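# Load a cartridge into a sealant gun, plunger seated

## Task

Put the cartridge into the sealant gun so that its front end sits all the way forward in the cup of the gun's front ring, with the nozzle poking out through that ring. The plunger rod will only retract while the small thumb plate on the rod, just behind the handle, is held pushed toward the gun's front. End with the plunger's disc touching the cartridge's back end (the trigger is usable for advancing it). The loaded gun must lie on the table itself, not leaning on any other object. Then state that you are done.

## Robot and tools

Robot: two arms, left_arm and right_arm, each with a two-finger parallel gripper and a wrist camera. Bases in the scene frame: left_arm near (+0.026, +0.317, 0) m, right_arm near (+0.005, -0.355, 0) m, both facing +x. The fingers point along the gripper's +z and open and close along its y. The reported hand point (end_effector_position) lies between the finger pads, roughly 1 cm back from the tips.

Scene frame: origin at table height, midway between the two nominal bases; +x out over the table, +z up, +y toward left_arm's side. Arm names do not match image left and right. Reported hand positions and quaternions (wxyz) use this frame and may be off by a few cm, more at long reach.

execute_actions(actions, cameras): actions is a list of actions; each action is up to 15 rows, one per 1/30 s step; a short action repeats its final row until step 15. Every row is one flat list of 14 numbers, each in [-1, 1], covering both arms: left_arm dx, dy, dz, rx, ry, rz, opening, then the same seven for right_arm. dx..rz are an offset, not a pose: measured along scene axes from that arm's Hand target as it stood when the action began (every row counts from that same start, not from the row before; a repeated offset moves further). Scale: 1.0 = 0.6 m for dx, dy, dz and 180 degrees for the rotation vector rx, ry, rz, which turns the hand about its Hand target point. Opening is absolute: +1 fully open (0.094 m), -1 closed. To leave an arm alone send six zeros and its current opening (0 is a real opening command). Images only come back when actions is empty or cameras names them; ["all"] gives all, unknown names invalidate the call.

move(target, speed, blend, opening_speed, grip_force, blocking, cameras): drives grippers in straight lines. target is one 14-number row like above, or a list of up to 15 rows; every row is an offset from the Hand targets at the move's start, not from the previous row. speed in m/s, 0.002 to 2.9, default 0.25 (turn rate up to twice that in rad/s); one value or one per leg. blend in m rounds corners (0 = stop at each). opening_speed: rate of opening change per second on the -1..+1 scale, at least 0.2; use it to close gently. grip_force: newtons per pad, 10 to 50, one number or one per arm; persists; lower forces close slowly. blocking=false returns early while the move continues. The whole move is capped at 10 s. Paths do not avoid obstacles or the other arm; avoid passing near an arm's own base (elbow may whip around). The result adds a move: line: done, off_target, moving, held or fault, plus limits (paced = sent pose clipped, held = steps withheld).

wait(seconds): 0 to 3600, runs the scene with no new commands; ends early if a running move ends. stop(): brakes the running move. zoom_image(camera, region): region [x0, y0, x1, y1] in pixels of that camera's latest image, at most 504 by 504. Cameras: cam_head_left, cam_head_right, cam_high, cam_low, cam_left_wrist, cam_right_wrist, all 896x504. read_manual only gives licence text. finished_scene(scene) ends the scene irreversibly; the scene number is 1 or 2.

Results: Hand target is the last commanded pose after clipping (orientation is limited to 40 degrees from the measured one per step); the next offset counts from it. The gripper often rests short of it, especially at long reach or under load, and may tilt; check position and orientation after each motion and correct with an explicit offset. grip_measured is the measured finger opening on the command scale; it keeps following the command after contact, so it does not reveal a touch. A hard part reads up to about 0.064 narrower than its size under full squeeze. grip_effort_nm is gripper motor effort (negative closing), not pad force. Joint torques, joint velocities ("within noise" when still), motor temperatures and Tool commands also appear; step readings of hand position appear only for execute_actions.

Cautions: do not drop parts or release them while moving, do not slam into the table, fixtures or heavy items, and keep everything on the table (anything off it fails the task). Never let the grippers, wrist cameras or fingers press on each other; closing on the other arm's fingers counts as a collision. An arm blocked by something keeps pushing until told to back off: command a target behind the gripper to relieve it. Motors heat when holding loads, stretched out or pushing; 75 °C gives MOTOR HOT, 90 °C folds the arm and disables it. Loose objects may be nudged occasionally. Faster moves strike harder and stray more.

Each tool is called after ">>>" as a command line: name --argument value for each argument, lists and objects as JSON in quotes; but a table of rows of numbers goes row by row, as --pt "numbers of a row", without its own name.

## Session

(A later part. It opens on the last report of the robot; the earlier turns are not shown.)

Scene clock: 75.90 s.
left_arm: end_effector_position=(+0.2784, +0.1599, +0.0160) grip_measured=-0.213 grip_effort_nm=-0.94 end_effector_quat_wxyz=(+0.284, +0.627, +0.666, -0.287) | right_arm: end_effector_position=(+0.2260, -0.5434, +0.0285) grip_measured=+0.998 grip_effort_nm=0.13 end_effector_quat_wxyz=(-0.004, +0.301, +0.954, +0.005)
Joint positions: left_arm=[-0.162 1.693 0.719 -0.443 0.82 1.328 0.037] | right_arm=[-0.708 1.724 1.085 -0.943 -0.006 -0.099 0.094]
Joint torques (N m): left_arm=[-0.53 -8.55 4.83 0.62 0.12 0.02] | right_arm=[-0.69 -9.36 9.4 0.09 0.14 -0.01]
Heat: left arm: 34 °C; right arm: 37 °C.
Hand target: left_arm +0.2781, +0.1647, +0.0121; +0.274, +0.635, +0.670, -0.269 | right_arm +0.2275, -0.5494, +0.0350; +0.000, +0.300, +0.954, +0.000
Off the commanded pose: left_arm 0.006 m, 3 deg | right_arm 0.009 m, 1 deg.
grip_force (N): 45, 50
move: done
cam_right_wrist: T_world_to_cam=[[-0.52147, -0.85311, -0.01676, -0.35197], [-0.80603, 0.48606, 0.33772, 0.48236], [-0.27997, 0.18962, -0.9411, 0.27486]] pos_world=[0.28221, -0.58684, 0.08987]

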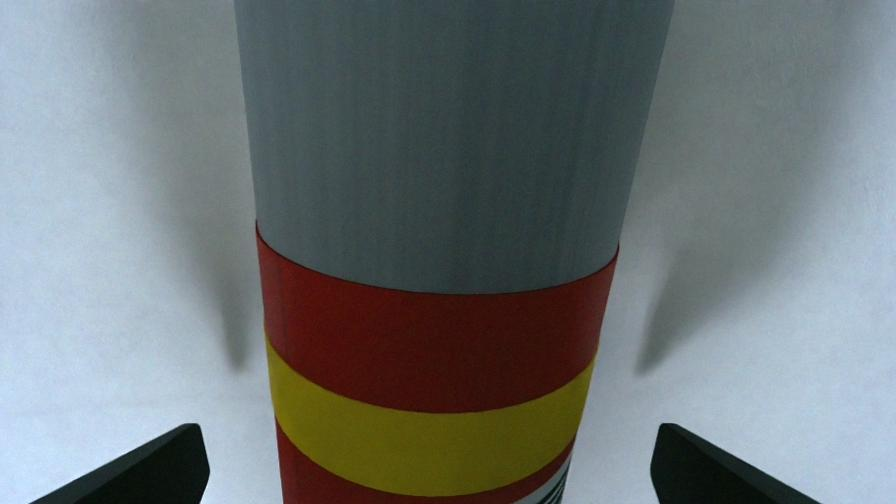

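>>> move --target '[0,0,0,0,0,0,-0.35,0.014,-0.006,-0.006,0,0,0,1.0]' --speed 0.1 --cameras '["cam_right_wrist"]'

Scene clock: 76.70 s.
left_arm: end_effector_position=(+0.2784, +0.1599, +0.0160) grip_measured=-0.213 grip_effort_nm=-0.94 end_effector_quat_wxyz=(+0.284, +0.627, +0.666, -0.287) | right_arm: end_effector_position=(+0.2327, -0.5493, +0.0326) grip_measured=+0.998 grip_effort_nm=0.13 end_effector_quat_wxyz=(+0.004, +0.301, +0.954, +0.002)
Joint positions: left_arm=[-0.162 1.693 0.719 -0.443 0.82 1.328 0.037] | right_arm=[-0.708 1.734 1.115 -0.945 -0.006 -0.099 0.094]
Joint torques (N m): left_arm=[-0.53 -8.57 4.86 0.62 0.12 0.02] | right_arm=[0.16 -7.05 9.25 0.27 0.14 0.08]
Heat: left arm: 34 °C; right arm: 37 °C.
Hand target: left_arm +0.2781, +0.1647, +0.0121; +0.274, +0.635, +0.670, -0.269 | right_arm +0.2359, -0.5530, +0.0314; +0.000, +0.300, +0.954, +0.000
Off the commanded pose: left_arm 0.006 m, 3 deg | right_arm 0.005 m, 1 deg.
grip_force (N): 45, 50
move: done
cam_right_wrist: T_world_to_cam=[[-0.52124, -0.8533, -0.01399, -0.3536], [-0.81037, 0.48974, 0.32165, 0.49279], [-0.26761, 0.17899, -0.94676, 0.27315]] pos_world=[0.28813, -0.59196, 0.09516]

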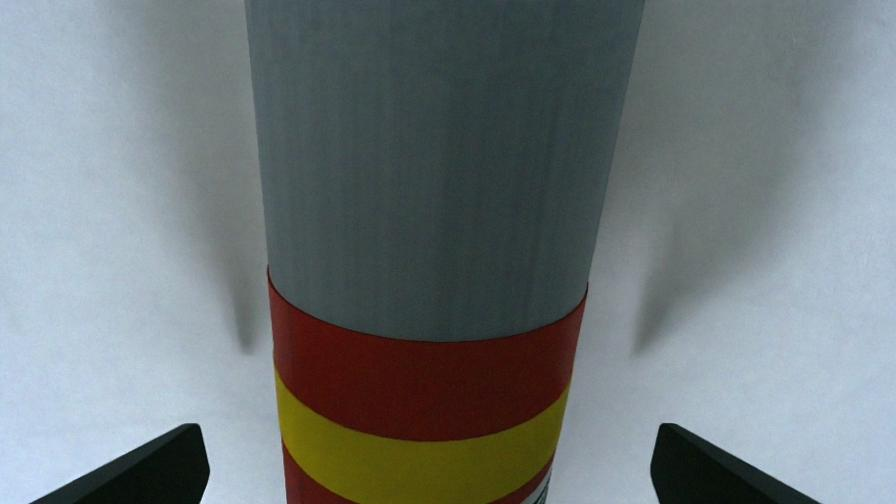

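>>> move --target '[0,0,0,0,0,0,-0.35,0.0,0.003,0,0,0,0,-0.08]' --opening_speed 0.6 --cameras '["cam_right_wrist"]'

Scene clock: 78.90 s.
left_arm: end_effector_position=(+0.2784, +0.1599, +0.0160) grip_measured=-0.213 grip_effort_nm=-0.94 end_effector_quat_wxyz=(+0.284, +0.627, +0.666, -0.287) | right_arm: end_effector_position=(+0.2327, -0.5493, +0.0326) grip_measured=-0.007 grip_effort_nm=-0.94 end_effector_quat_wxyz=(+0.004, +0.301, +0.954, +0.002)
Joint positions: left_arm=[-0.162 1.693 0.719 -0.443 0.82 1.328 0.037] | right_arm=[-0.708 1.734 1.115 -0.945 -0.006 -0.099 0.047]
Joint torques (N m): left_arm=[-0.49 -8.53 4.88 0.61 0.11 0.01] | right_arm=[0.59 -7.46 8.8 0.27 0.13 0.12]
Heat: left arm: 34 °C; right arm: 37 °C.
Hand target: left_arm +0.2781, +0.1647, +0.0121; +0.274, +0.635, +0.670, -0.269 | right_arm +0.2359, -0.5512, +0.0314; +0.000, +0.300, +0.954, +0.000
Off the commanded pose: left_arm 0.006 m, 3 deg | right_arm 0.004 m, 1 deg.
grip_force (N): 45, 50
move: done
cam_right_wrist: T_world_to_cam=[[-0.52124, -0.8533, -0.01399, -0.3536], [-0.81037, 0.48974, 0.32165, 0.49279], [-0.26761, 0.17899, -0.94676, 0.27315]] pos_world=[0.28813, -0.59196, 0.09516]

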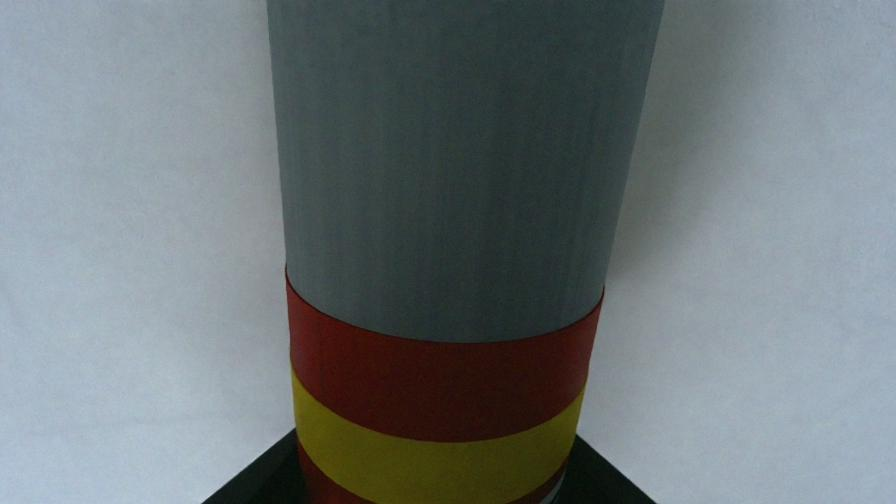

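>>> move --pt "0 0 0 0 0 0 -0.35 0 0 0.12 0 0 0 -0.08" --pt "0 0 0 0 0 0 -0.35 0.116 0.6087 0.15 0.0499 0.0284 -0.2809 -0.08" --pt "0 0 0 0 0 0 -0.35 0.116 0.6087 0.10 0.0499 0.0284 -0.2809 -0.08" --speed '[0.15,0.25,0.15]' --blend '[0.03,0.02,0]' --cameras '["cam_right_wrist","cam_low","cam_head_right","cam_high","cam_left_wrist"]'

Scene clock: 85.13 s.
left_arm: end_effector_position=(+0.2784, +0.1599, +0.0160) grip_measured=-0.213 grip_effort_nm=-0.94 end_effector_quat_wxyz=(+0.284, +0.627, +0.666, -0.287) | right_arm: end_effector_position=(+0.3053, -0.1899, +0.0969) grip_measured=-0.011 grip_effort_nm=-1.01 end_effector_quat_wxyz=(-0.060, +0.676, +0.732, +0.059)
Joint positions: left_arm=[-0.162 1.693 0.719 -0.443 0.82 1.328 0.037] | right_arm=[0.426 1.782 1.426 -1.152 -0.157 1.92 0.046]
Joint torques (N m): left_arm=[-0.47 -8.55 4.89 0.61 0.11 0.01] | right_arm=[0.72 -9.51 6.38 0.58 -0.05 0.2]
Heat: left arm: 34 °C; right arm: 36 °C.
Hand target: left_arm +0.2781, +0.1647, +0.0121; +0.274, +0.635, +0.670, -0.269 | right_arm +0.3055, -0.1859, +0.0915; -0.064, +0.677, +0.731, +0.060
Off the commanded pose: left_arm 0.006 m, 3 deg | right_arm 0.007 m, 0 deg.
grip_force (N): 45, 50
move: done; blend cut to 0.015 m at target 2
cam_left_wrist: T_world_to_cam=[[-0.99634, -0.07115, 0.04737, 0.28608], [-0.08482, 0.89145, -0.44511, -0.0694], [-0.01056, -0.4475, -0.89422, 0.17634]] pos_world=[0.28101, 0.16113, 0.11325]
cam_right_wrist: T_world_to_cam=[[-0.9899, -0.13962, -0.0245, 0.27147], [-0.13405, 0.86584, 0.48204, 0.20433], [-0.04609, 0.48045, -0.87581, 0.27186]] pos_world=[0.30865, -0.26963, 0.14625]
Images, in order (width x height): cam_head_right 896x504, cam_high 896x504, cam_low 896x504, cam_left_wrist 896x504, cam_right_wrist 896x504.

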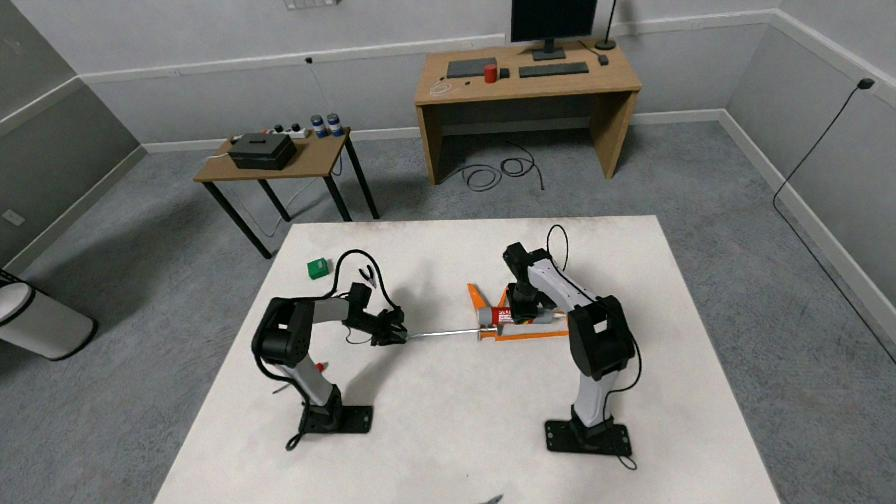

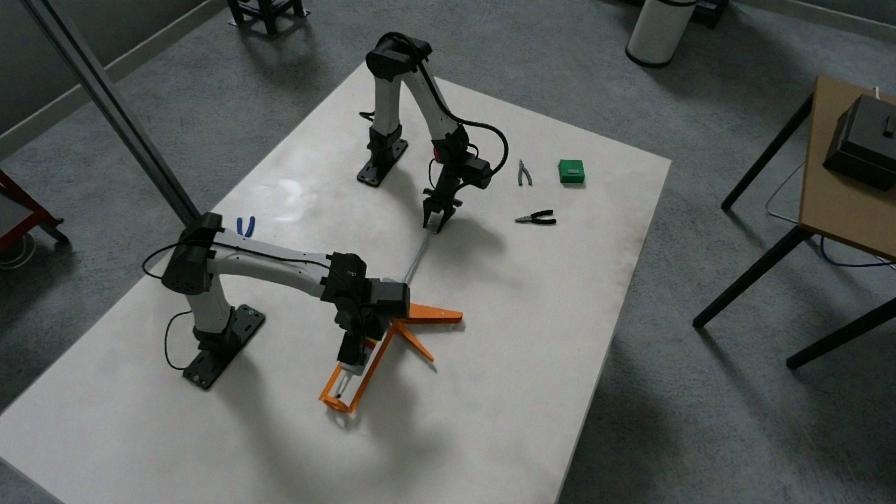

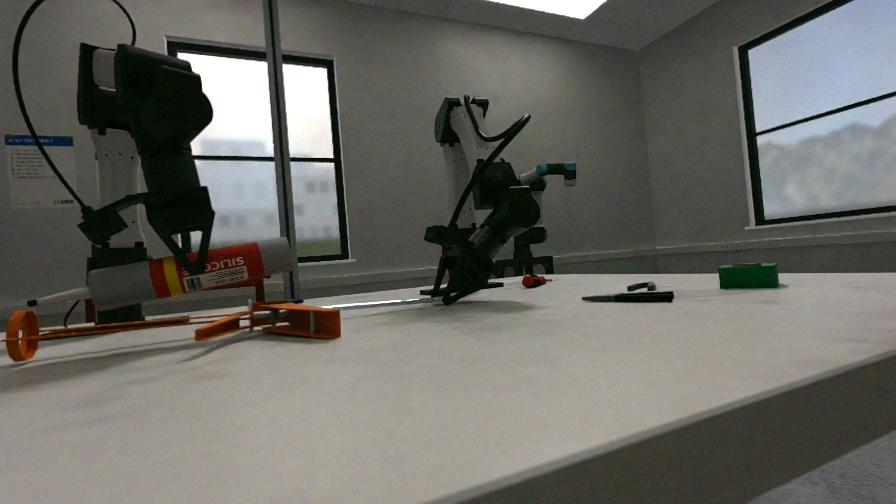

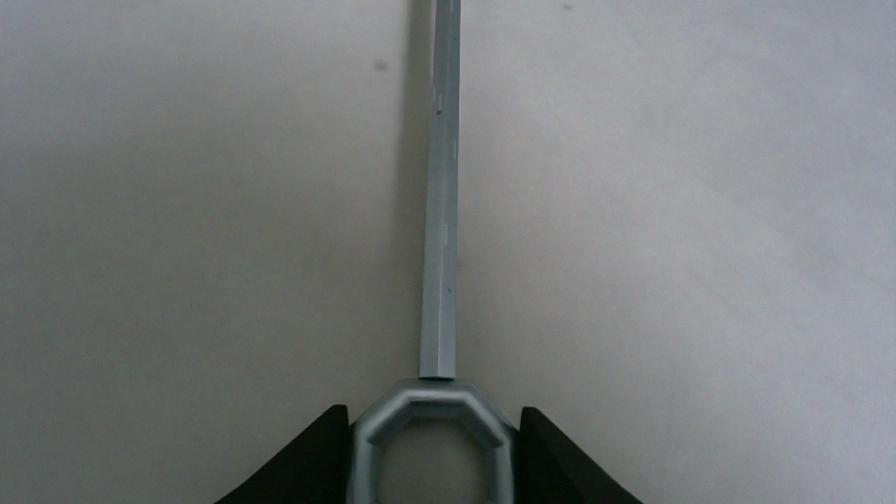

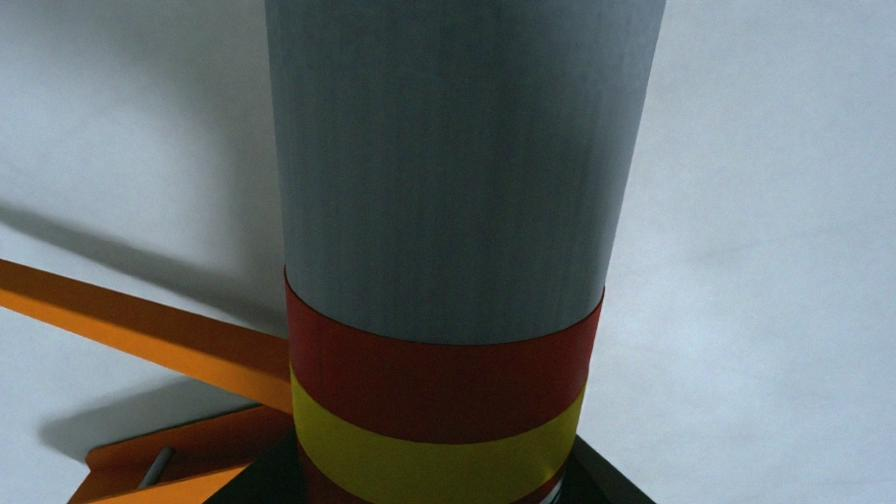

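>>> zoom_image --camera "cam_high" --region '[300, 280, 480, 430]'

>>> zoom_image --camera "cam_head_right" --region '[460, 280, 600, 360]'

>>> zoom_image --camera "cam_low" --region '[0, 220, 350, 380]'

Scaled by 2.800 from the camera's image (finer frame: 1280x720).

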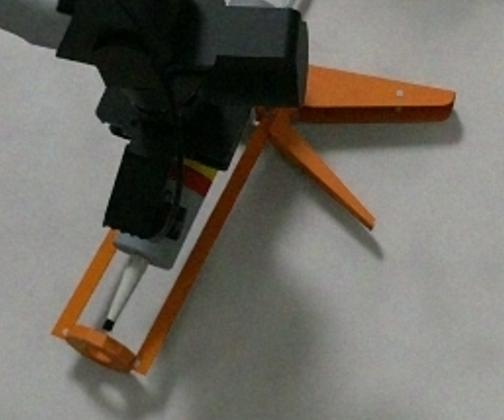

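Scaled by 3.600 from the camera's image (finer frame: 1280x720).

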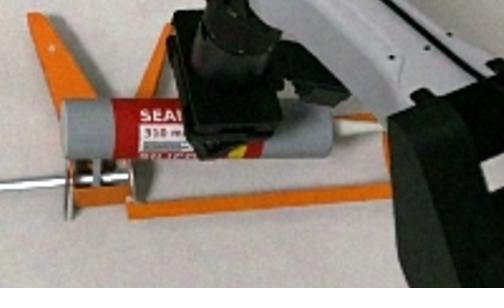

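Scaled by 1.440 from the camera's image (finer frame: 1280x720).

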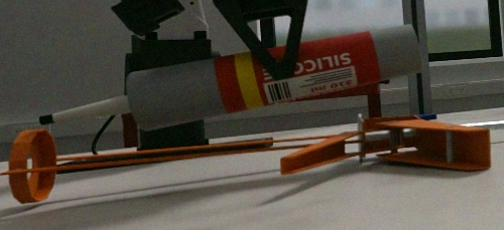

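>>> zoom_image --camera "cam_high" --region '[315, 370, 365, 420]'

>>> zoom_image --camera "cam_head_right" --region '[500, 300, 580, 345]'

Scaled by 10.080 from the camera's image (finer frame: 1280x720).

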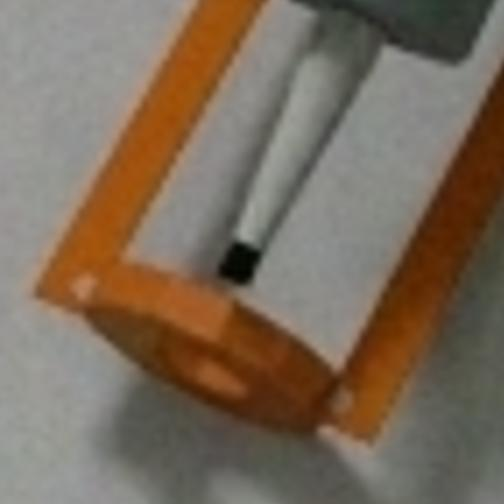

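Scaled by 6.300 from the camera's image (finer frame: 1280x720).

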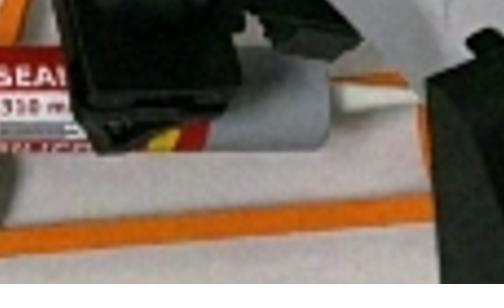

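>>> move --target '[0,0,0,0,0,0,-0.35,-0.0024,0.03,-0.038,0,0,0,-0.08]' --speed 0.1 --cameras '["cam_right_wrist","cam_low","cam_high"]'

>>> zoom_image --camera "cam_high" --region '[315, 360, 375, 420]'

>>> zoom_image --camera "cam_low" --region '[0, 240, 300, 380]'

Scene clock: 87.40 s.
left_arm: end_effector_position=(+0.2784, +0.1599, +0.0160) grip_measured=-0.213 grip_effort_nm=-0.94 end_effector_quat_wxyz=(+0.284, +0.627, +0.666, -0.287) | right_arm: end_effector_position=(+0.3028, -0.1714, +0.0732) grip_measured=-0.011 grip_effort_nm=-1.02 end_effector_quat_wxyz=(-0.062, +0.676, +0.732, +0.058)
Joint positions: left_arm=[-0.162 1.693 0.719 -0.443 0.82 1.328 0.037] | right_arm=[0.478 1.82 1.377 -1.062 -0.157 1.97 0.046]
Joint torques (N m): left_arm=[-0.51 -8.54 4.86 0.61 0.1 0.03] | right_arm=[0.61 -9.83 6.67 0.61 -0.01 0.19]
Heat: left arm: 34 °C; right arm: 36 °C.
Hand target: left_arm +0.2781, +0.1647, +0.0121; +0.274, +0.635, +0.670, -0.269 | right_arm +0.3040, -0.1679, +0.0687; -0.064, +0.677, +0.731, +0.060
Off the commanded pose: left_arm 0.006 m, 3 deg | right_arm 0.006 m, 0 deg.
grip_force (N): 45, 50
move: done
cam_right_wrist: T_world_to_cam=[[-0.98976, -0.14138, -0.01973, 0.2703], [-0.1332, 0.86503, 0.48372, 0.19892], [-0.05132, 0.4814, -0.875, 0.24383]] pos_world=[0.30654, -0.25123, 0.12246]
Images, in order (width x height): cam_high 896x504, cam_low 896x504, cam_right_wrist 896x504.

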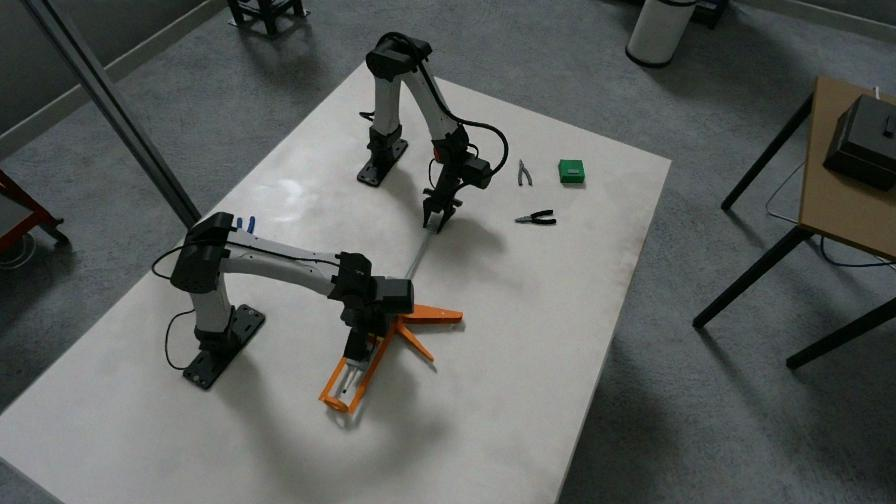

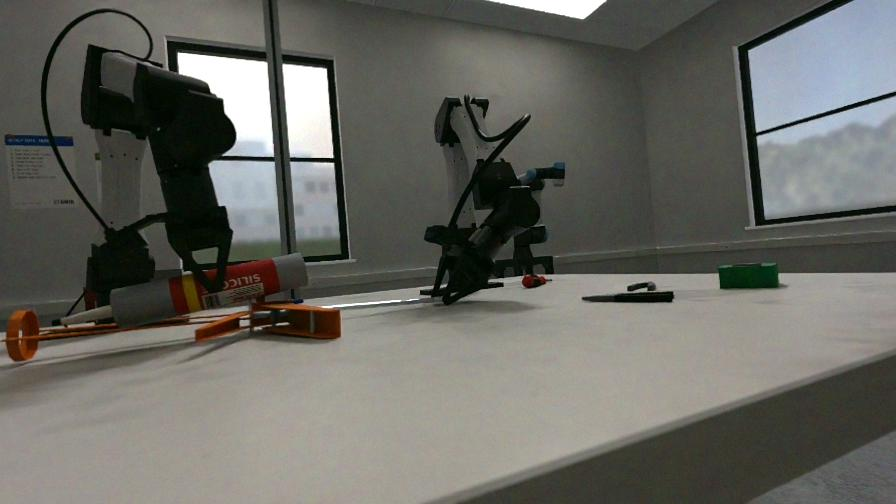

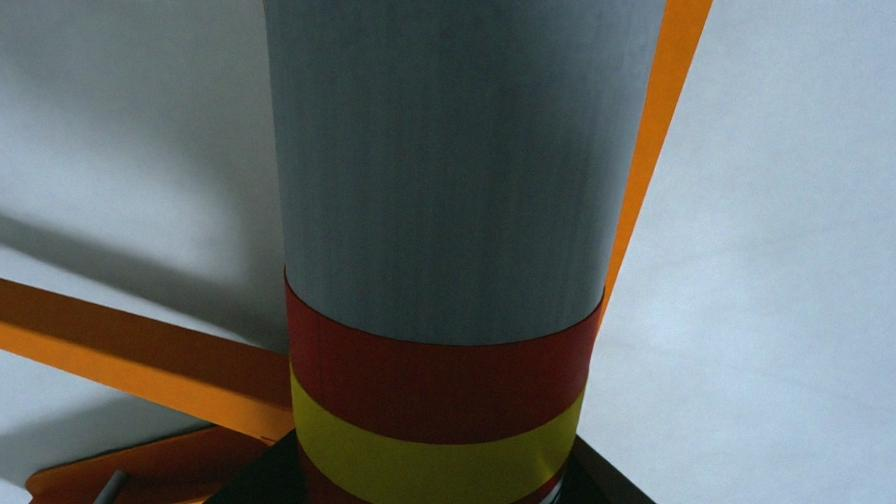

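Scaled by 8.400 from the camera's image (finer frame: 1280x720).

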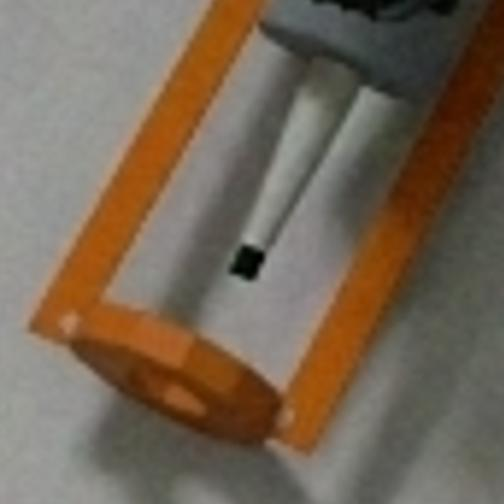

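Scaled by 1.680 from the camera's image (finer frame: 1280x720).

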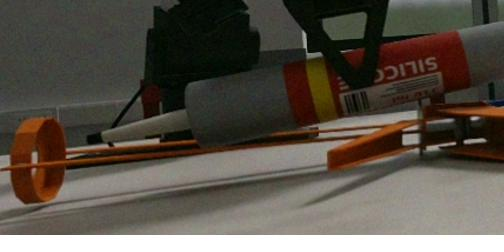

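>>> move --target '[0,0,0,0,0,0,-0.35,0.0013,-0.04,-0.008,0,0,0,-0.08]' --speed 0.08 --cameras '["cam_head_left","cam_low","cam_high"]'

>>> zoom_image --camera "cam_high" --region '[315, 360, 375, 420]'

>>> zoom_image --camera "cam_low" --region '[0, 260, 200, 380]'

>>> zoom_image --camera "cam_head_left" --region '[460, 250, 600, 350]'

Scene clock: 89.33 s.
left_arm: end_effector_position=(+0.2783, +0.1599, +0.0160) grip_measured=-0.213 grip_effort_nm=-0.94 end_effector_quat_wxyz=(+0.284, +0.627, +0.666, -0.287) | right_arm: end_effector_position=(+0.3050, -0.1866, +0.0636) grip_measured=-0.011 grip_effort_nm=-1.01 end_effector_quat_wxyz=(-0.073, +0.684, +0.724, +0.057)
Joint positions: left_arm=[-0.162 1.693 0.719 -0.443 0.82 1.328 0.037] | right_arm=[0.425 1.82 1.337 -1.037 -0.178 1.941 0.046]
Joint torques (N m): left_arm=[-0.47 -8.55 4.86 0.62 0.11 0.01] | right_arm=[-0.61 -12.37 5.16 0.46 0.17 -0.17]
Heat: left arm: 33 °C; right arm: 36 °C.
Hand target: left_arm +0.2780, +0.1647, +0.0121; +0.274, +0.635, +0.670, -0.269 | right_arm +0.3048, -0.1920, +0.0638; -0.064, +0.677, +0.731, +0.060
Off the commanded pose: left_arm 0.006 m, 3 deg | right_arm 0.005 m, 2 deg.
grip_force (N): 45, 50
move: done
Images, in order (width x height): cam_head_left 896x504, cam_high 896x504, cam_low 896x504.

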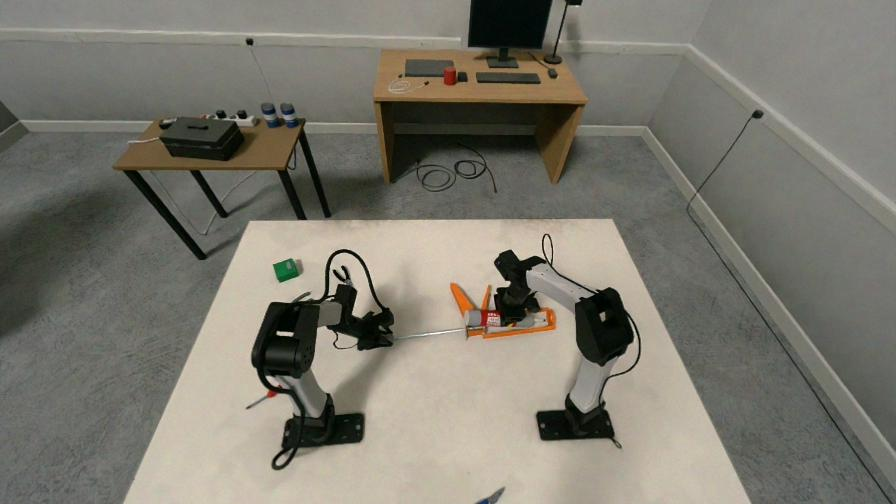

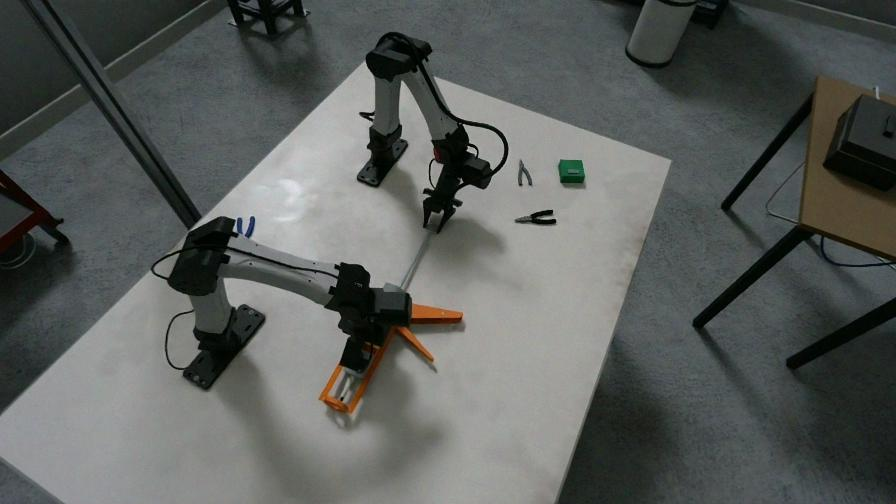

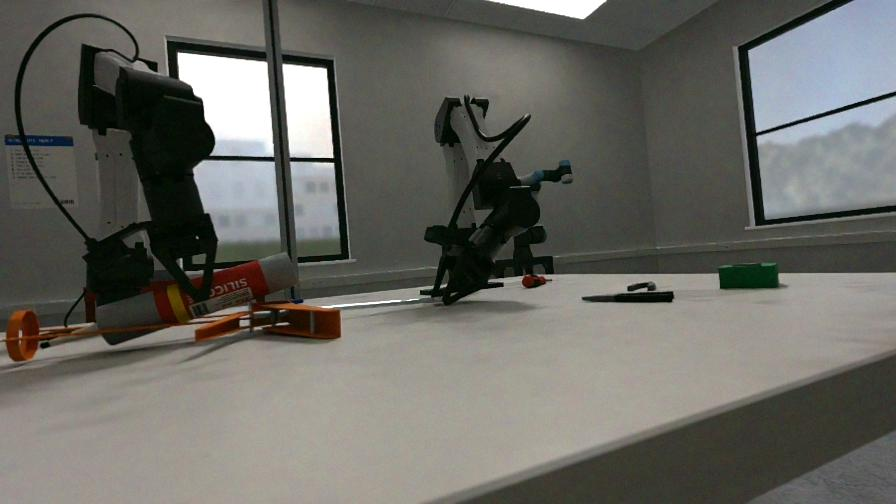

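Scaled by 8.400 from the camera's image (finer frame: 1280x720).

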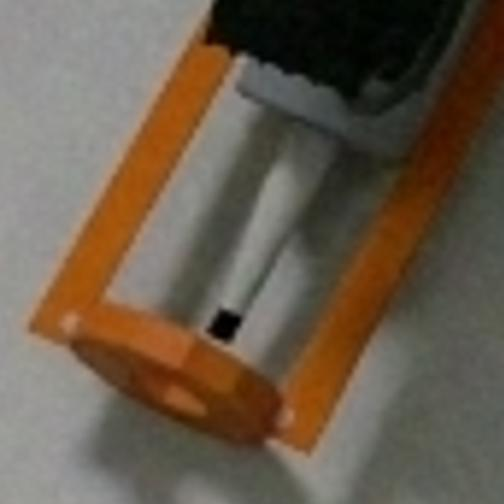

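Scaled by 2.520 from the camera's image (finer frame: 1280x720).

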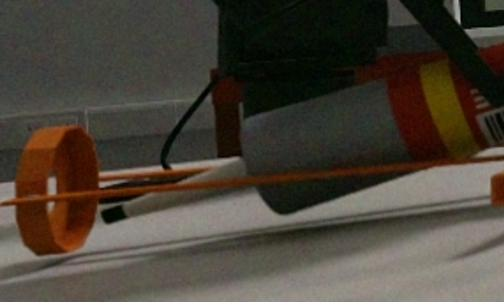

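Scaled by 3.600 from the camera's image (finer frame: 1280x720).

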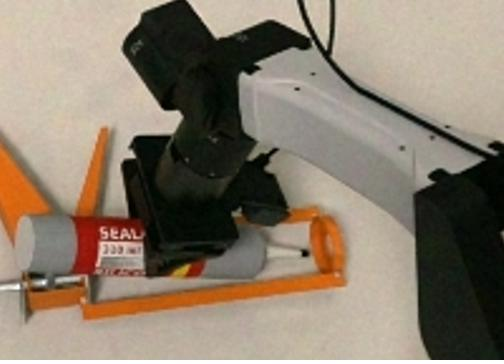

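>>> move --target '[0,0,0,0,0,0,-0.35,-0.001,0.0,0.018,0,0,0,-0.08]' --speed 0.08 --cameras '["cam_head_left","cam_low","cam_high"]'

>>> zoom_image --camera "cam_high" --region '[315, 360, 375, 420]'

>>> zoom_image --camera "cam_low" --region '[0, 260, 200, 380]'

>>> zoom_image --camera "cam_head_left" --region '[460, 290, 560, 350]'

Scene clock: 90.10 s.
left_arm: end_effector_position=(+0.2783, +0.1599, +0.0160) grip_measured=-0.213 grip_effort_nm=-0.94 end_effector_quat_wxyz=(+0.284, +0.627, +0.666, -0.287) | right_arm: end_effector_position=(+0.3048, -0.1867, +0.0636) grip_measured=-0.011 grip_effort_nm=-1.02 end_effector_quat_wxyz=(-0.073, +0.684, +0.724, +0.056)
Joint positions: left_arm=[-0.162 1.693 0.719 -0.443 0.82 1.328 0.037] | right_arm=[0.425 1.82 1.337 -1.038 -0.178 1.941 0.046]
Joint torques (N m): left_arm=[-0.49 -8.51 4.86 0.61 0.12 0.01] | right_arm=[-0.53 -13.57 7.97 0.04 0.17 -0.16]
Heat: left arm: 33 °C; right arm: 36 °C.
Hand target: left_arm +0.2780, +0.1647, +0.0121; +0.274, +0.635, +0.670, -0.269 | right_arm +0.3042, -0.1920, +0.0746; -0.064, +0.677, +0.731, +0.059
Off the commanded pose: left_arm 0.006 m, 3 deg | right_arm 0.012 m, 2 deg.
grip_force (N): 45, 50
move: off_target (right_arm)
Images, in order (width x height): cam_head_left 896x504, cam_high 896x504, cam_low 896x504.

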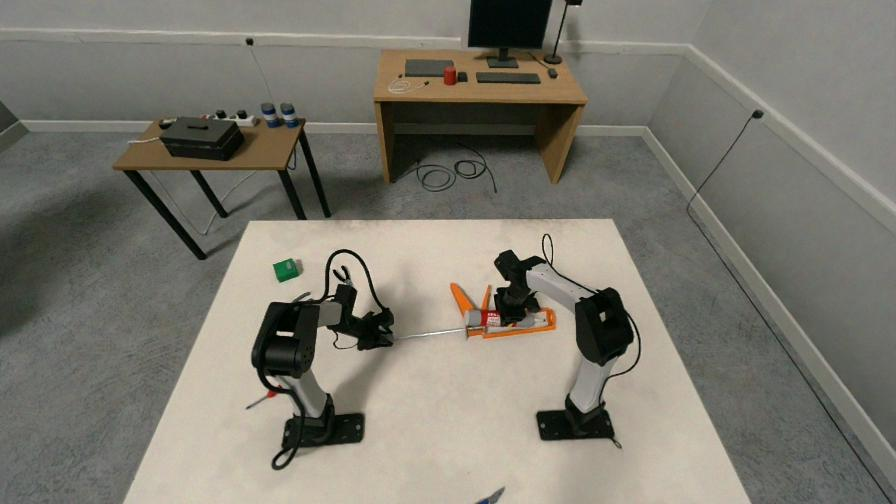

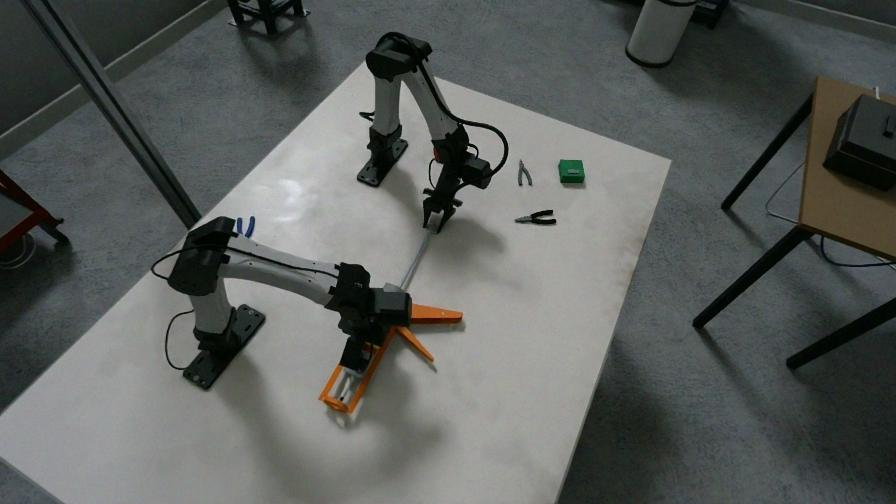

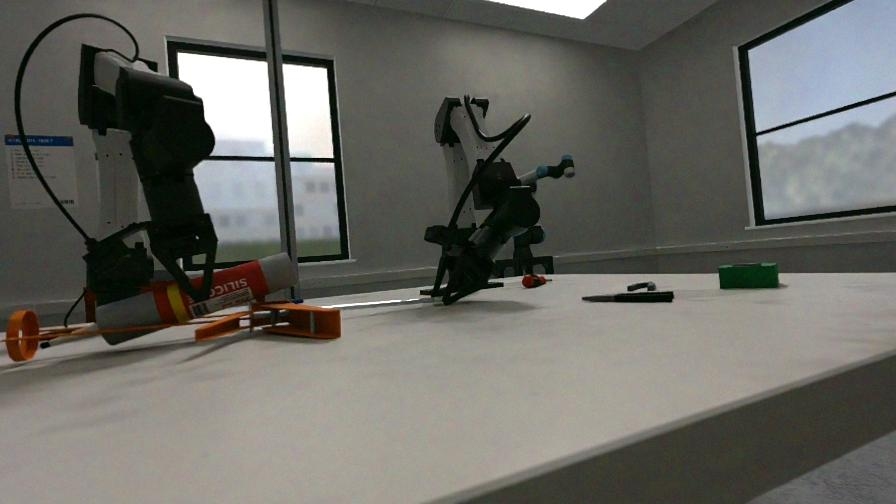

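Scaled by 8.400 from the camera's image (finer frame: 1280x720).

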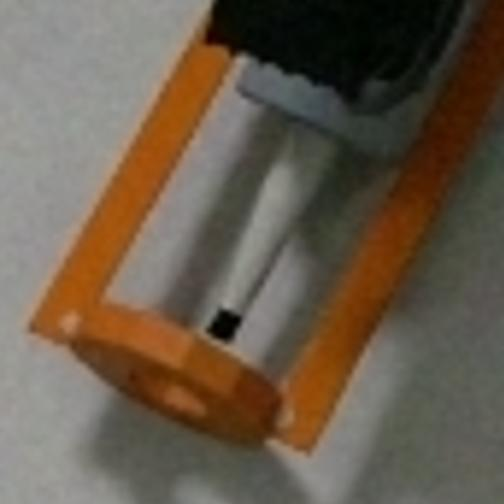

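Scaled by 2.520 from the camera's image (finer frame: 1280x720).

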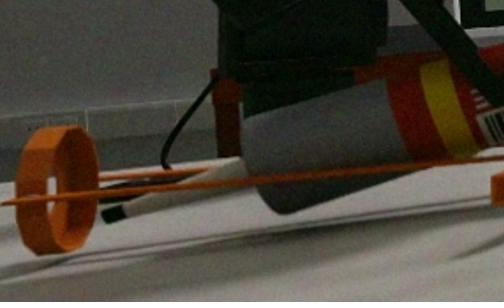

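Scaled by 5.040 from the camera's image (finer frame: 1280x720).

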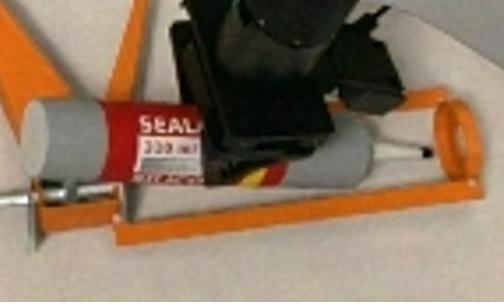

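>>> move --target '[0,0,0,0,0,0,-0.35,0.0,0.0,0.02,0,0,0,-0.08]' --speed 0.08 --cameras '["cam_head_left","cam_low","cam_high"]'

>>> zoom_image --camera "cam_high" --region '[315, 360, 375, 420]'

>>> zoom_image --camera "cam_low" --region '[0, 260, 200, 380]'

Scene clock: 91.27 s.
left_arm: end_effector_position=(+0.2783, +0.1599, +0.0160) grip_measured=-0.213 grip_effort_nm=-0.94 end_effector_quat_wxyz=(+0.284, +0.627, +0.666, -0.287) | right_arm: end_effector_position=(+0.2967, -0.1906, +0.0662) grip_measured=-0.011 grip_effort_nm=-1.01 end_effector_quat_wxyz=(-0.079, +0.680, +0.728, +0.040)
Joint positions: left_arm=[-0.162 1.693 0.719 -0.443 0.82 1.328 0.037] | right_arm=[0.425 1.818 1.346 -1.086 -0.176 1.926 0.046]
Joint torques (N m): left_arm=[-0.5 -8.51 4.89 0.6 0.12 0.02] | right_arm=[-0.53 -14.22 10.56 -0.02 0.16 0.02]
Heat: left arm: 33 °C; right arm: 36 °C.
Hand target: left_arm +0.2780, +0.1647, +0.0121; +0.274, +0.635, +0.670, -0.269 | right_arm +0.3042, -0.1919, +0.0866; -0.064, +0.677, +0.730, +0.060
Off the commanded pose: left_arm 0.006 m, 3 deg | right_arm 0.022 m, 3 deg.
grip_force (N): 45, 50
move: off_target (right_arm)
Images, in order (width x height): cam_head_left 896x504, cam_high 896x504, cam_low 896x504.

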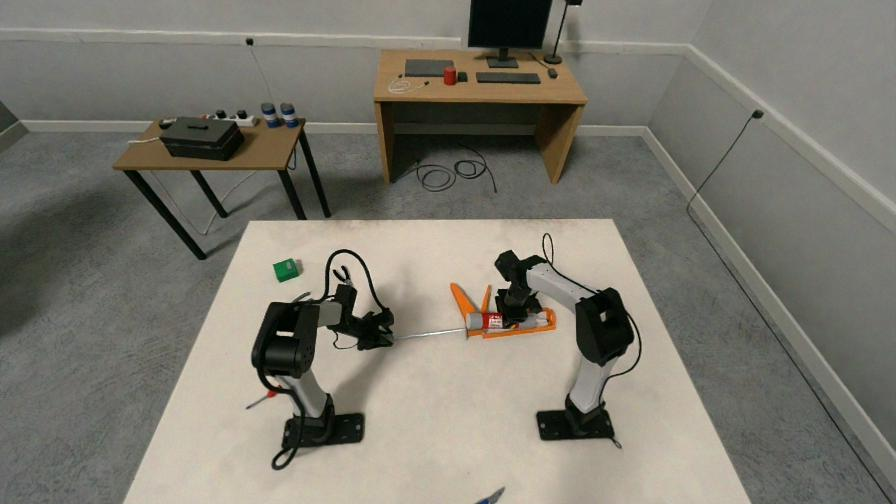

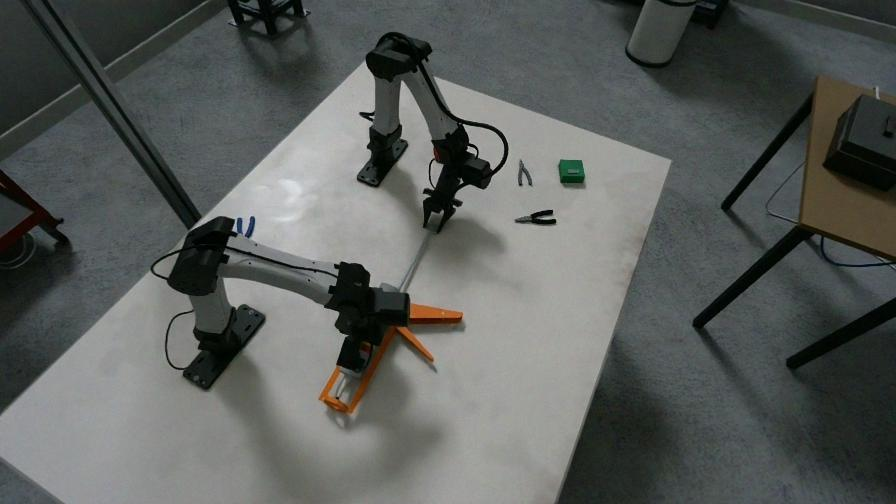

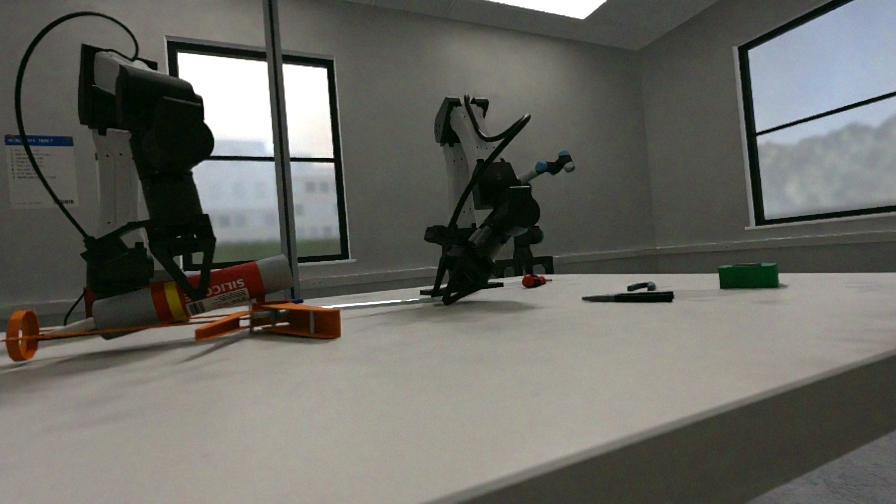

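Scaled by 8.400 from the camera's image (finer frame: 1280x720).

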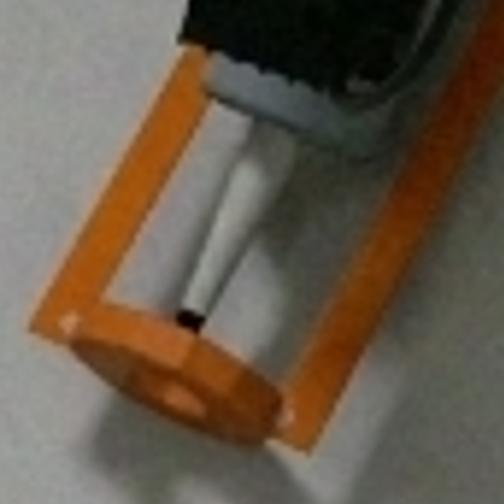

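Scaled by 2.520 from the camera's image (finer frame: 1280x720).

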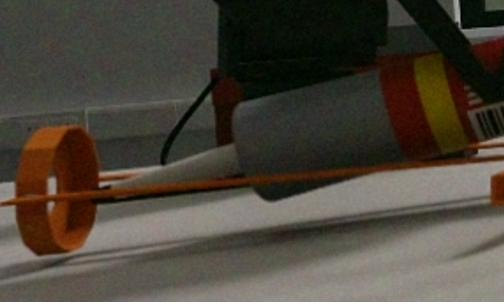

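>>> move --pt "0 0 0 0 0 0 -0.35 -0.001 0.04 0.035 0 0 0 -0.08" --pt "0 0 0 0 0 0 -0.35 -0.002 0.04 -0.026 0 0 0 -0.08" --speed 0.1 --cameras '["cam_head_left","cam_low","cam_high"]'

>>> zoom_image --camera "cam_high" --region '[315, 360, 375, 420]'

>>> zoom_image --camera "cam_low" --region '[0, 260, 200, 380]'

Scene clock: 93.70 s.
left_arm: end_effector_position=(+0.2783, +0.1599, +0.0160) grip_measured=-0.213 grip_effort_nm=-0.94 end_effector_quat_wxyz=(+0.284, +0.627, +0.666, -0.287) | right_arm: end_effector_position=(+0.3018, -0.1704, +0.0753) grip_measured=-0.011 grip_effort_nm=-1.01 end_effector_quat_wxyz=(-0.066, +0.676, +0.732, +0.058)
Joint positions: left_arm=[-0.162 1.693 0.719 -0.443 0.82 1.328 0.037] | right_arm=[0.479 1.818 1.382 -1.07 -0.163 1.972 0.046]
Joint torques (N m): left_arm=[-0.51 -8.57 4.85 0.61 0.11 0.01] | right_arm=[0.65 -10.11 6.5 0.57 0.07 0.19]
Heat: left arm: 33 °C; right arm: 37 °C.
Hand target: left_arm +0.2780, +0.1647, +0.0121; +0.274, +0.635, +0.670, -0.269 | right_arm +0.3030, -0.1679, +0.0710; -0.064, +0.677, +0.731, +0.060
Off the commanded pose: left_arm 0.006 m, 3 deg | right_arm 0.005 m, 0 deg.
grip_force (N): 45, 50
move: done
Images, in order (width x height): cam_head_left 896x504, cam_high 896x504, cam_low 896x504.

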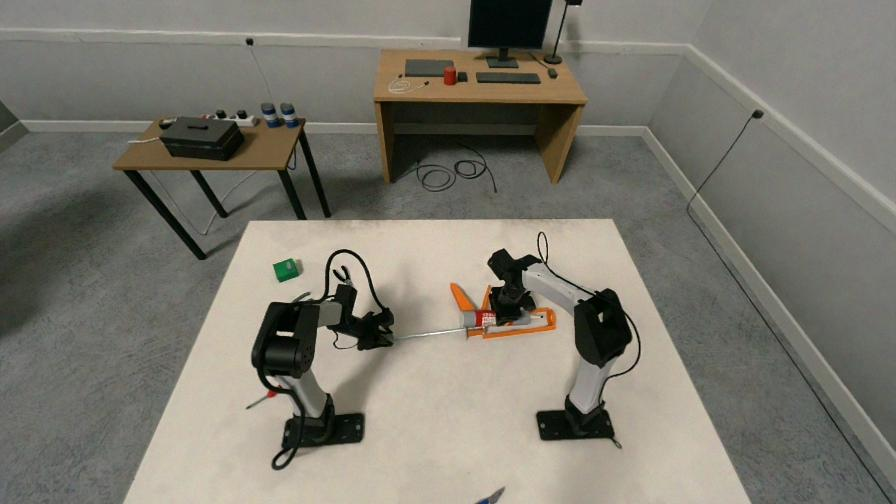

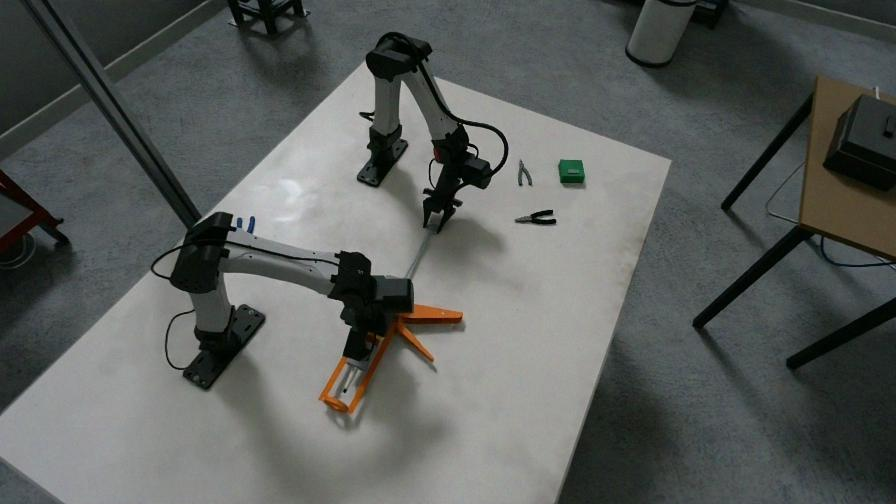

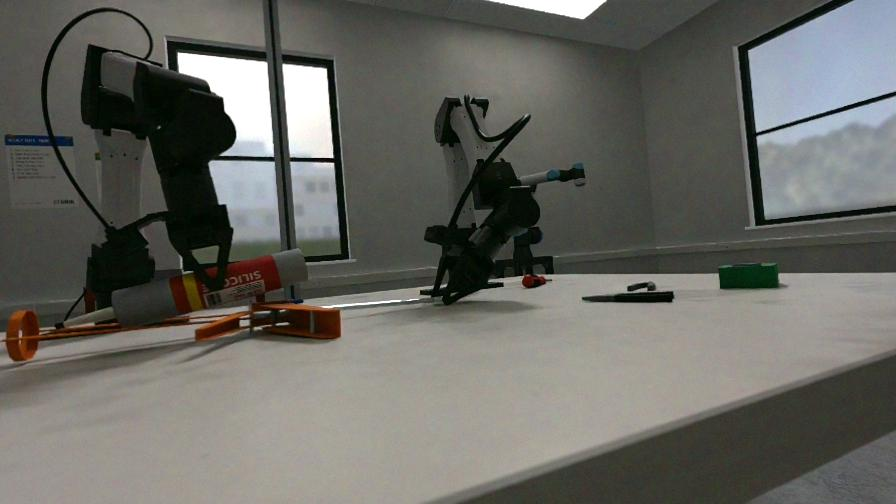

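Scaled by 8.400 from the camera's image (finer frame: 1280x720).

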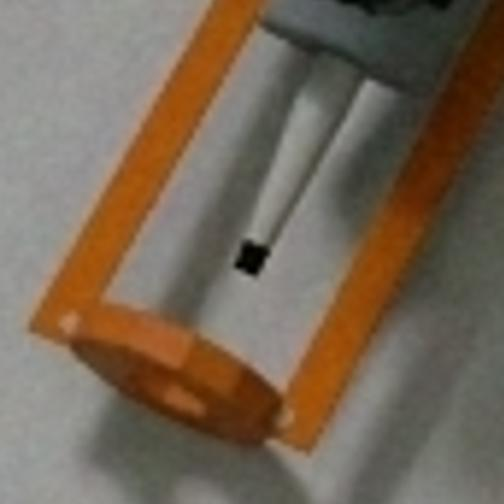

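Scaled by 2.520 from the camera's image (finer frame: 1280x720).

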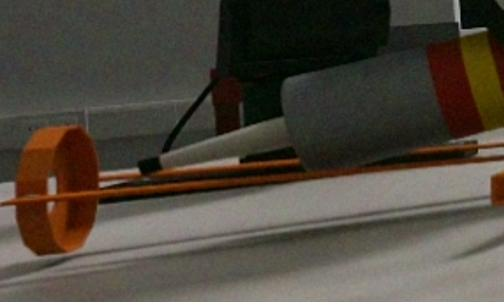

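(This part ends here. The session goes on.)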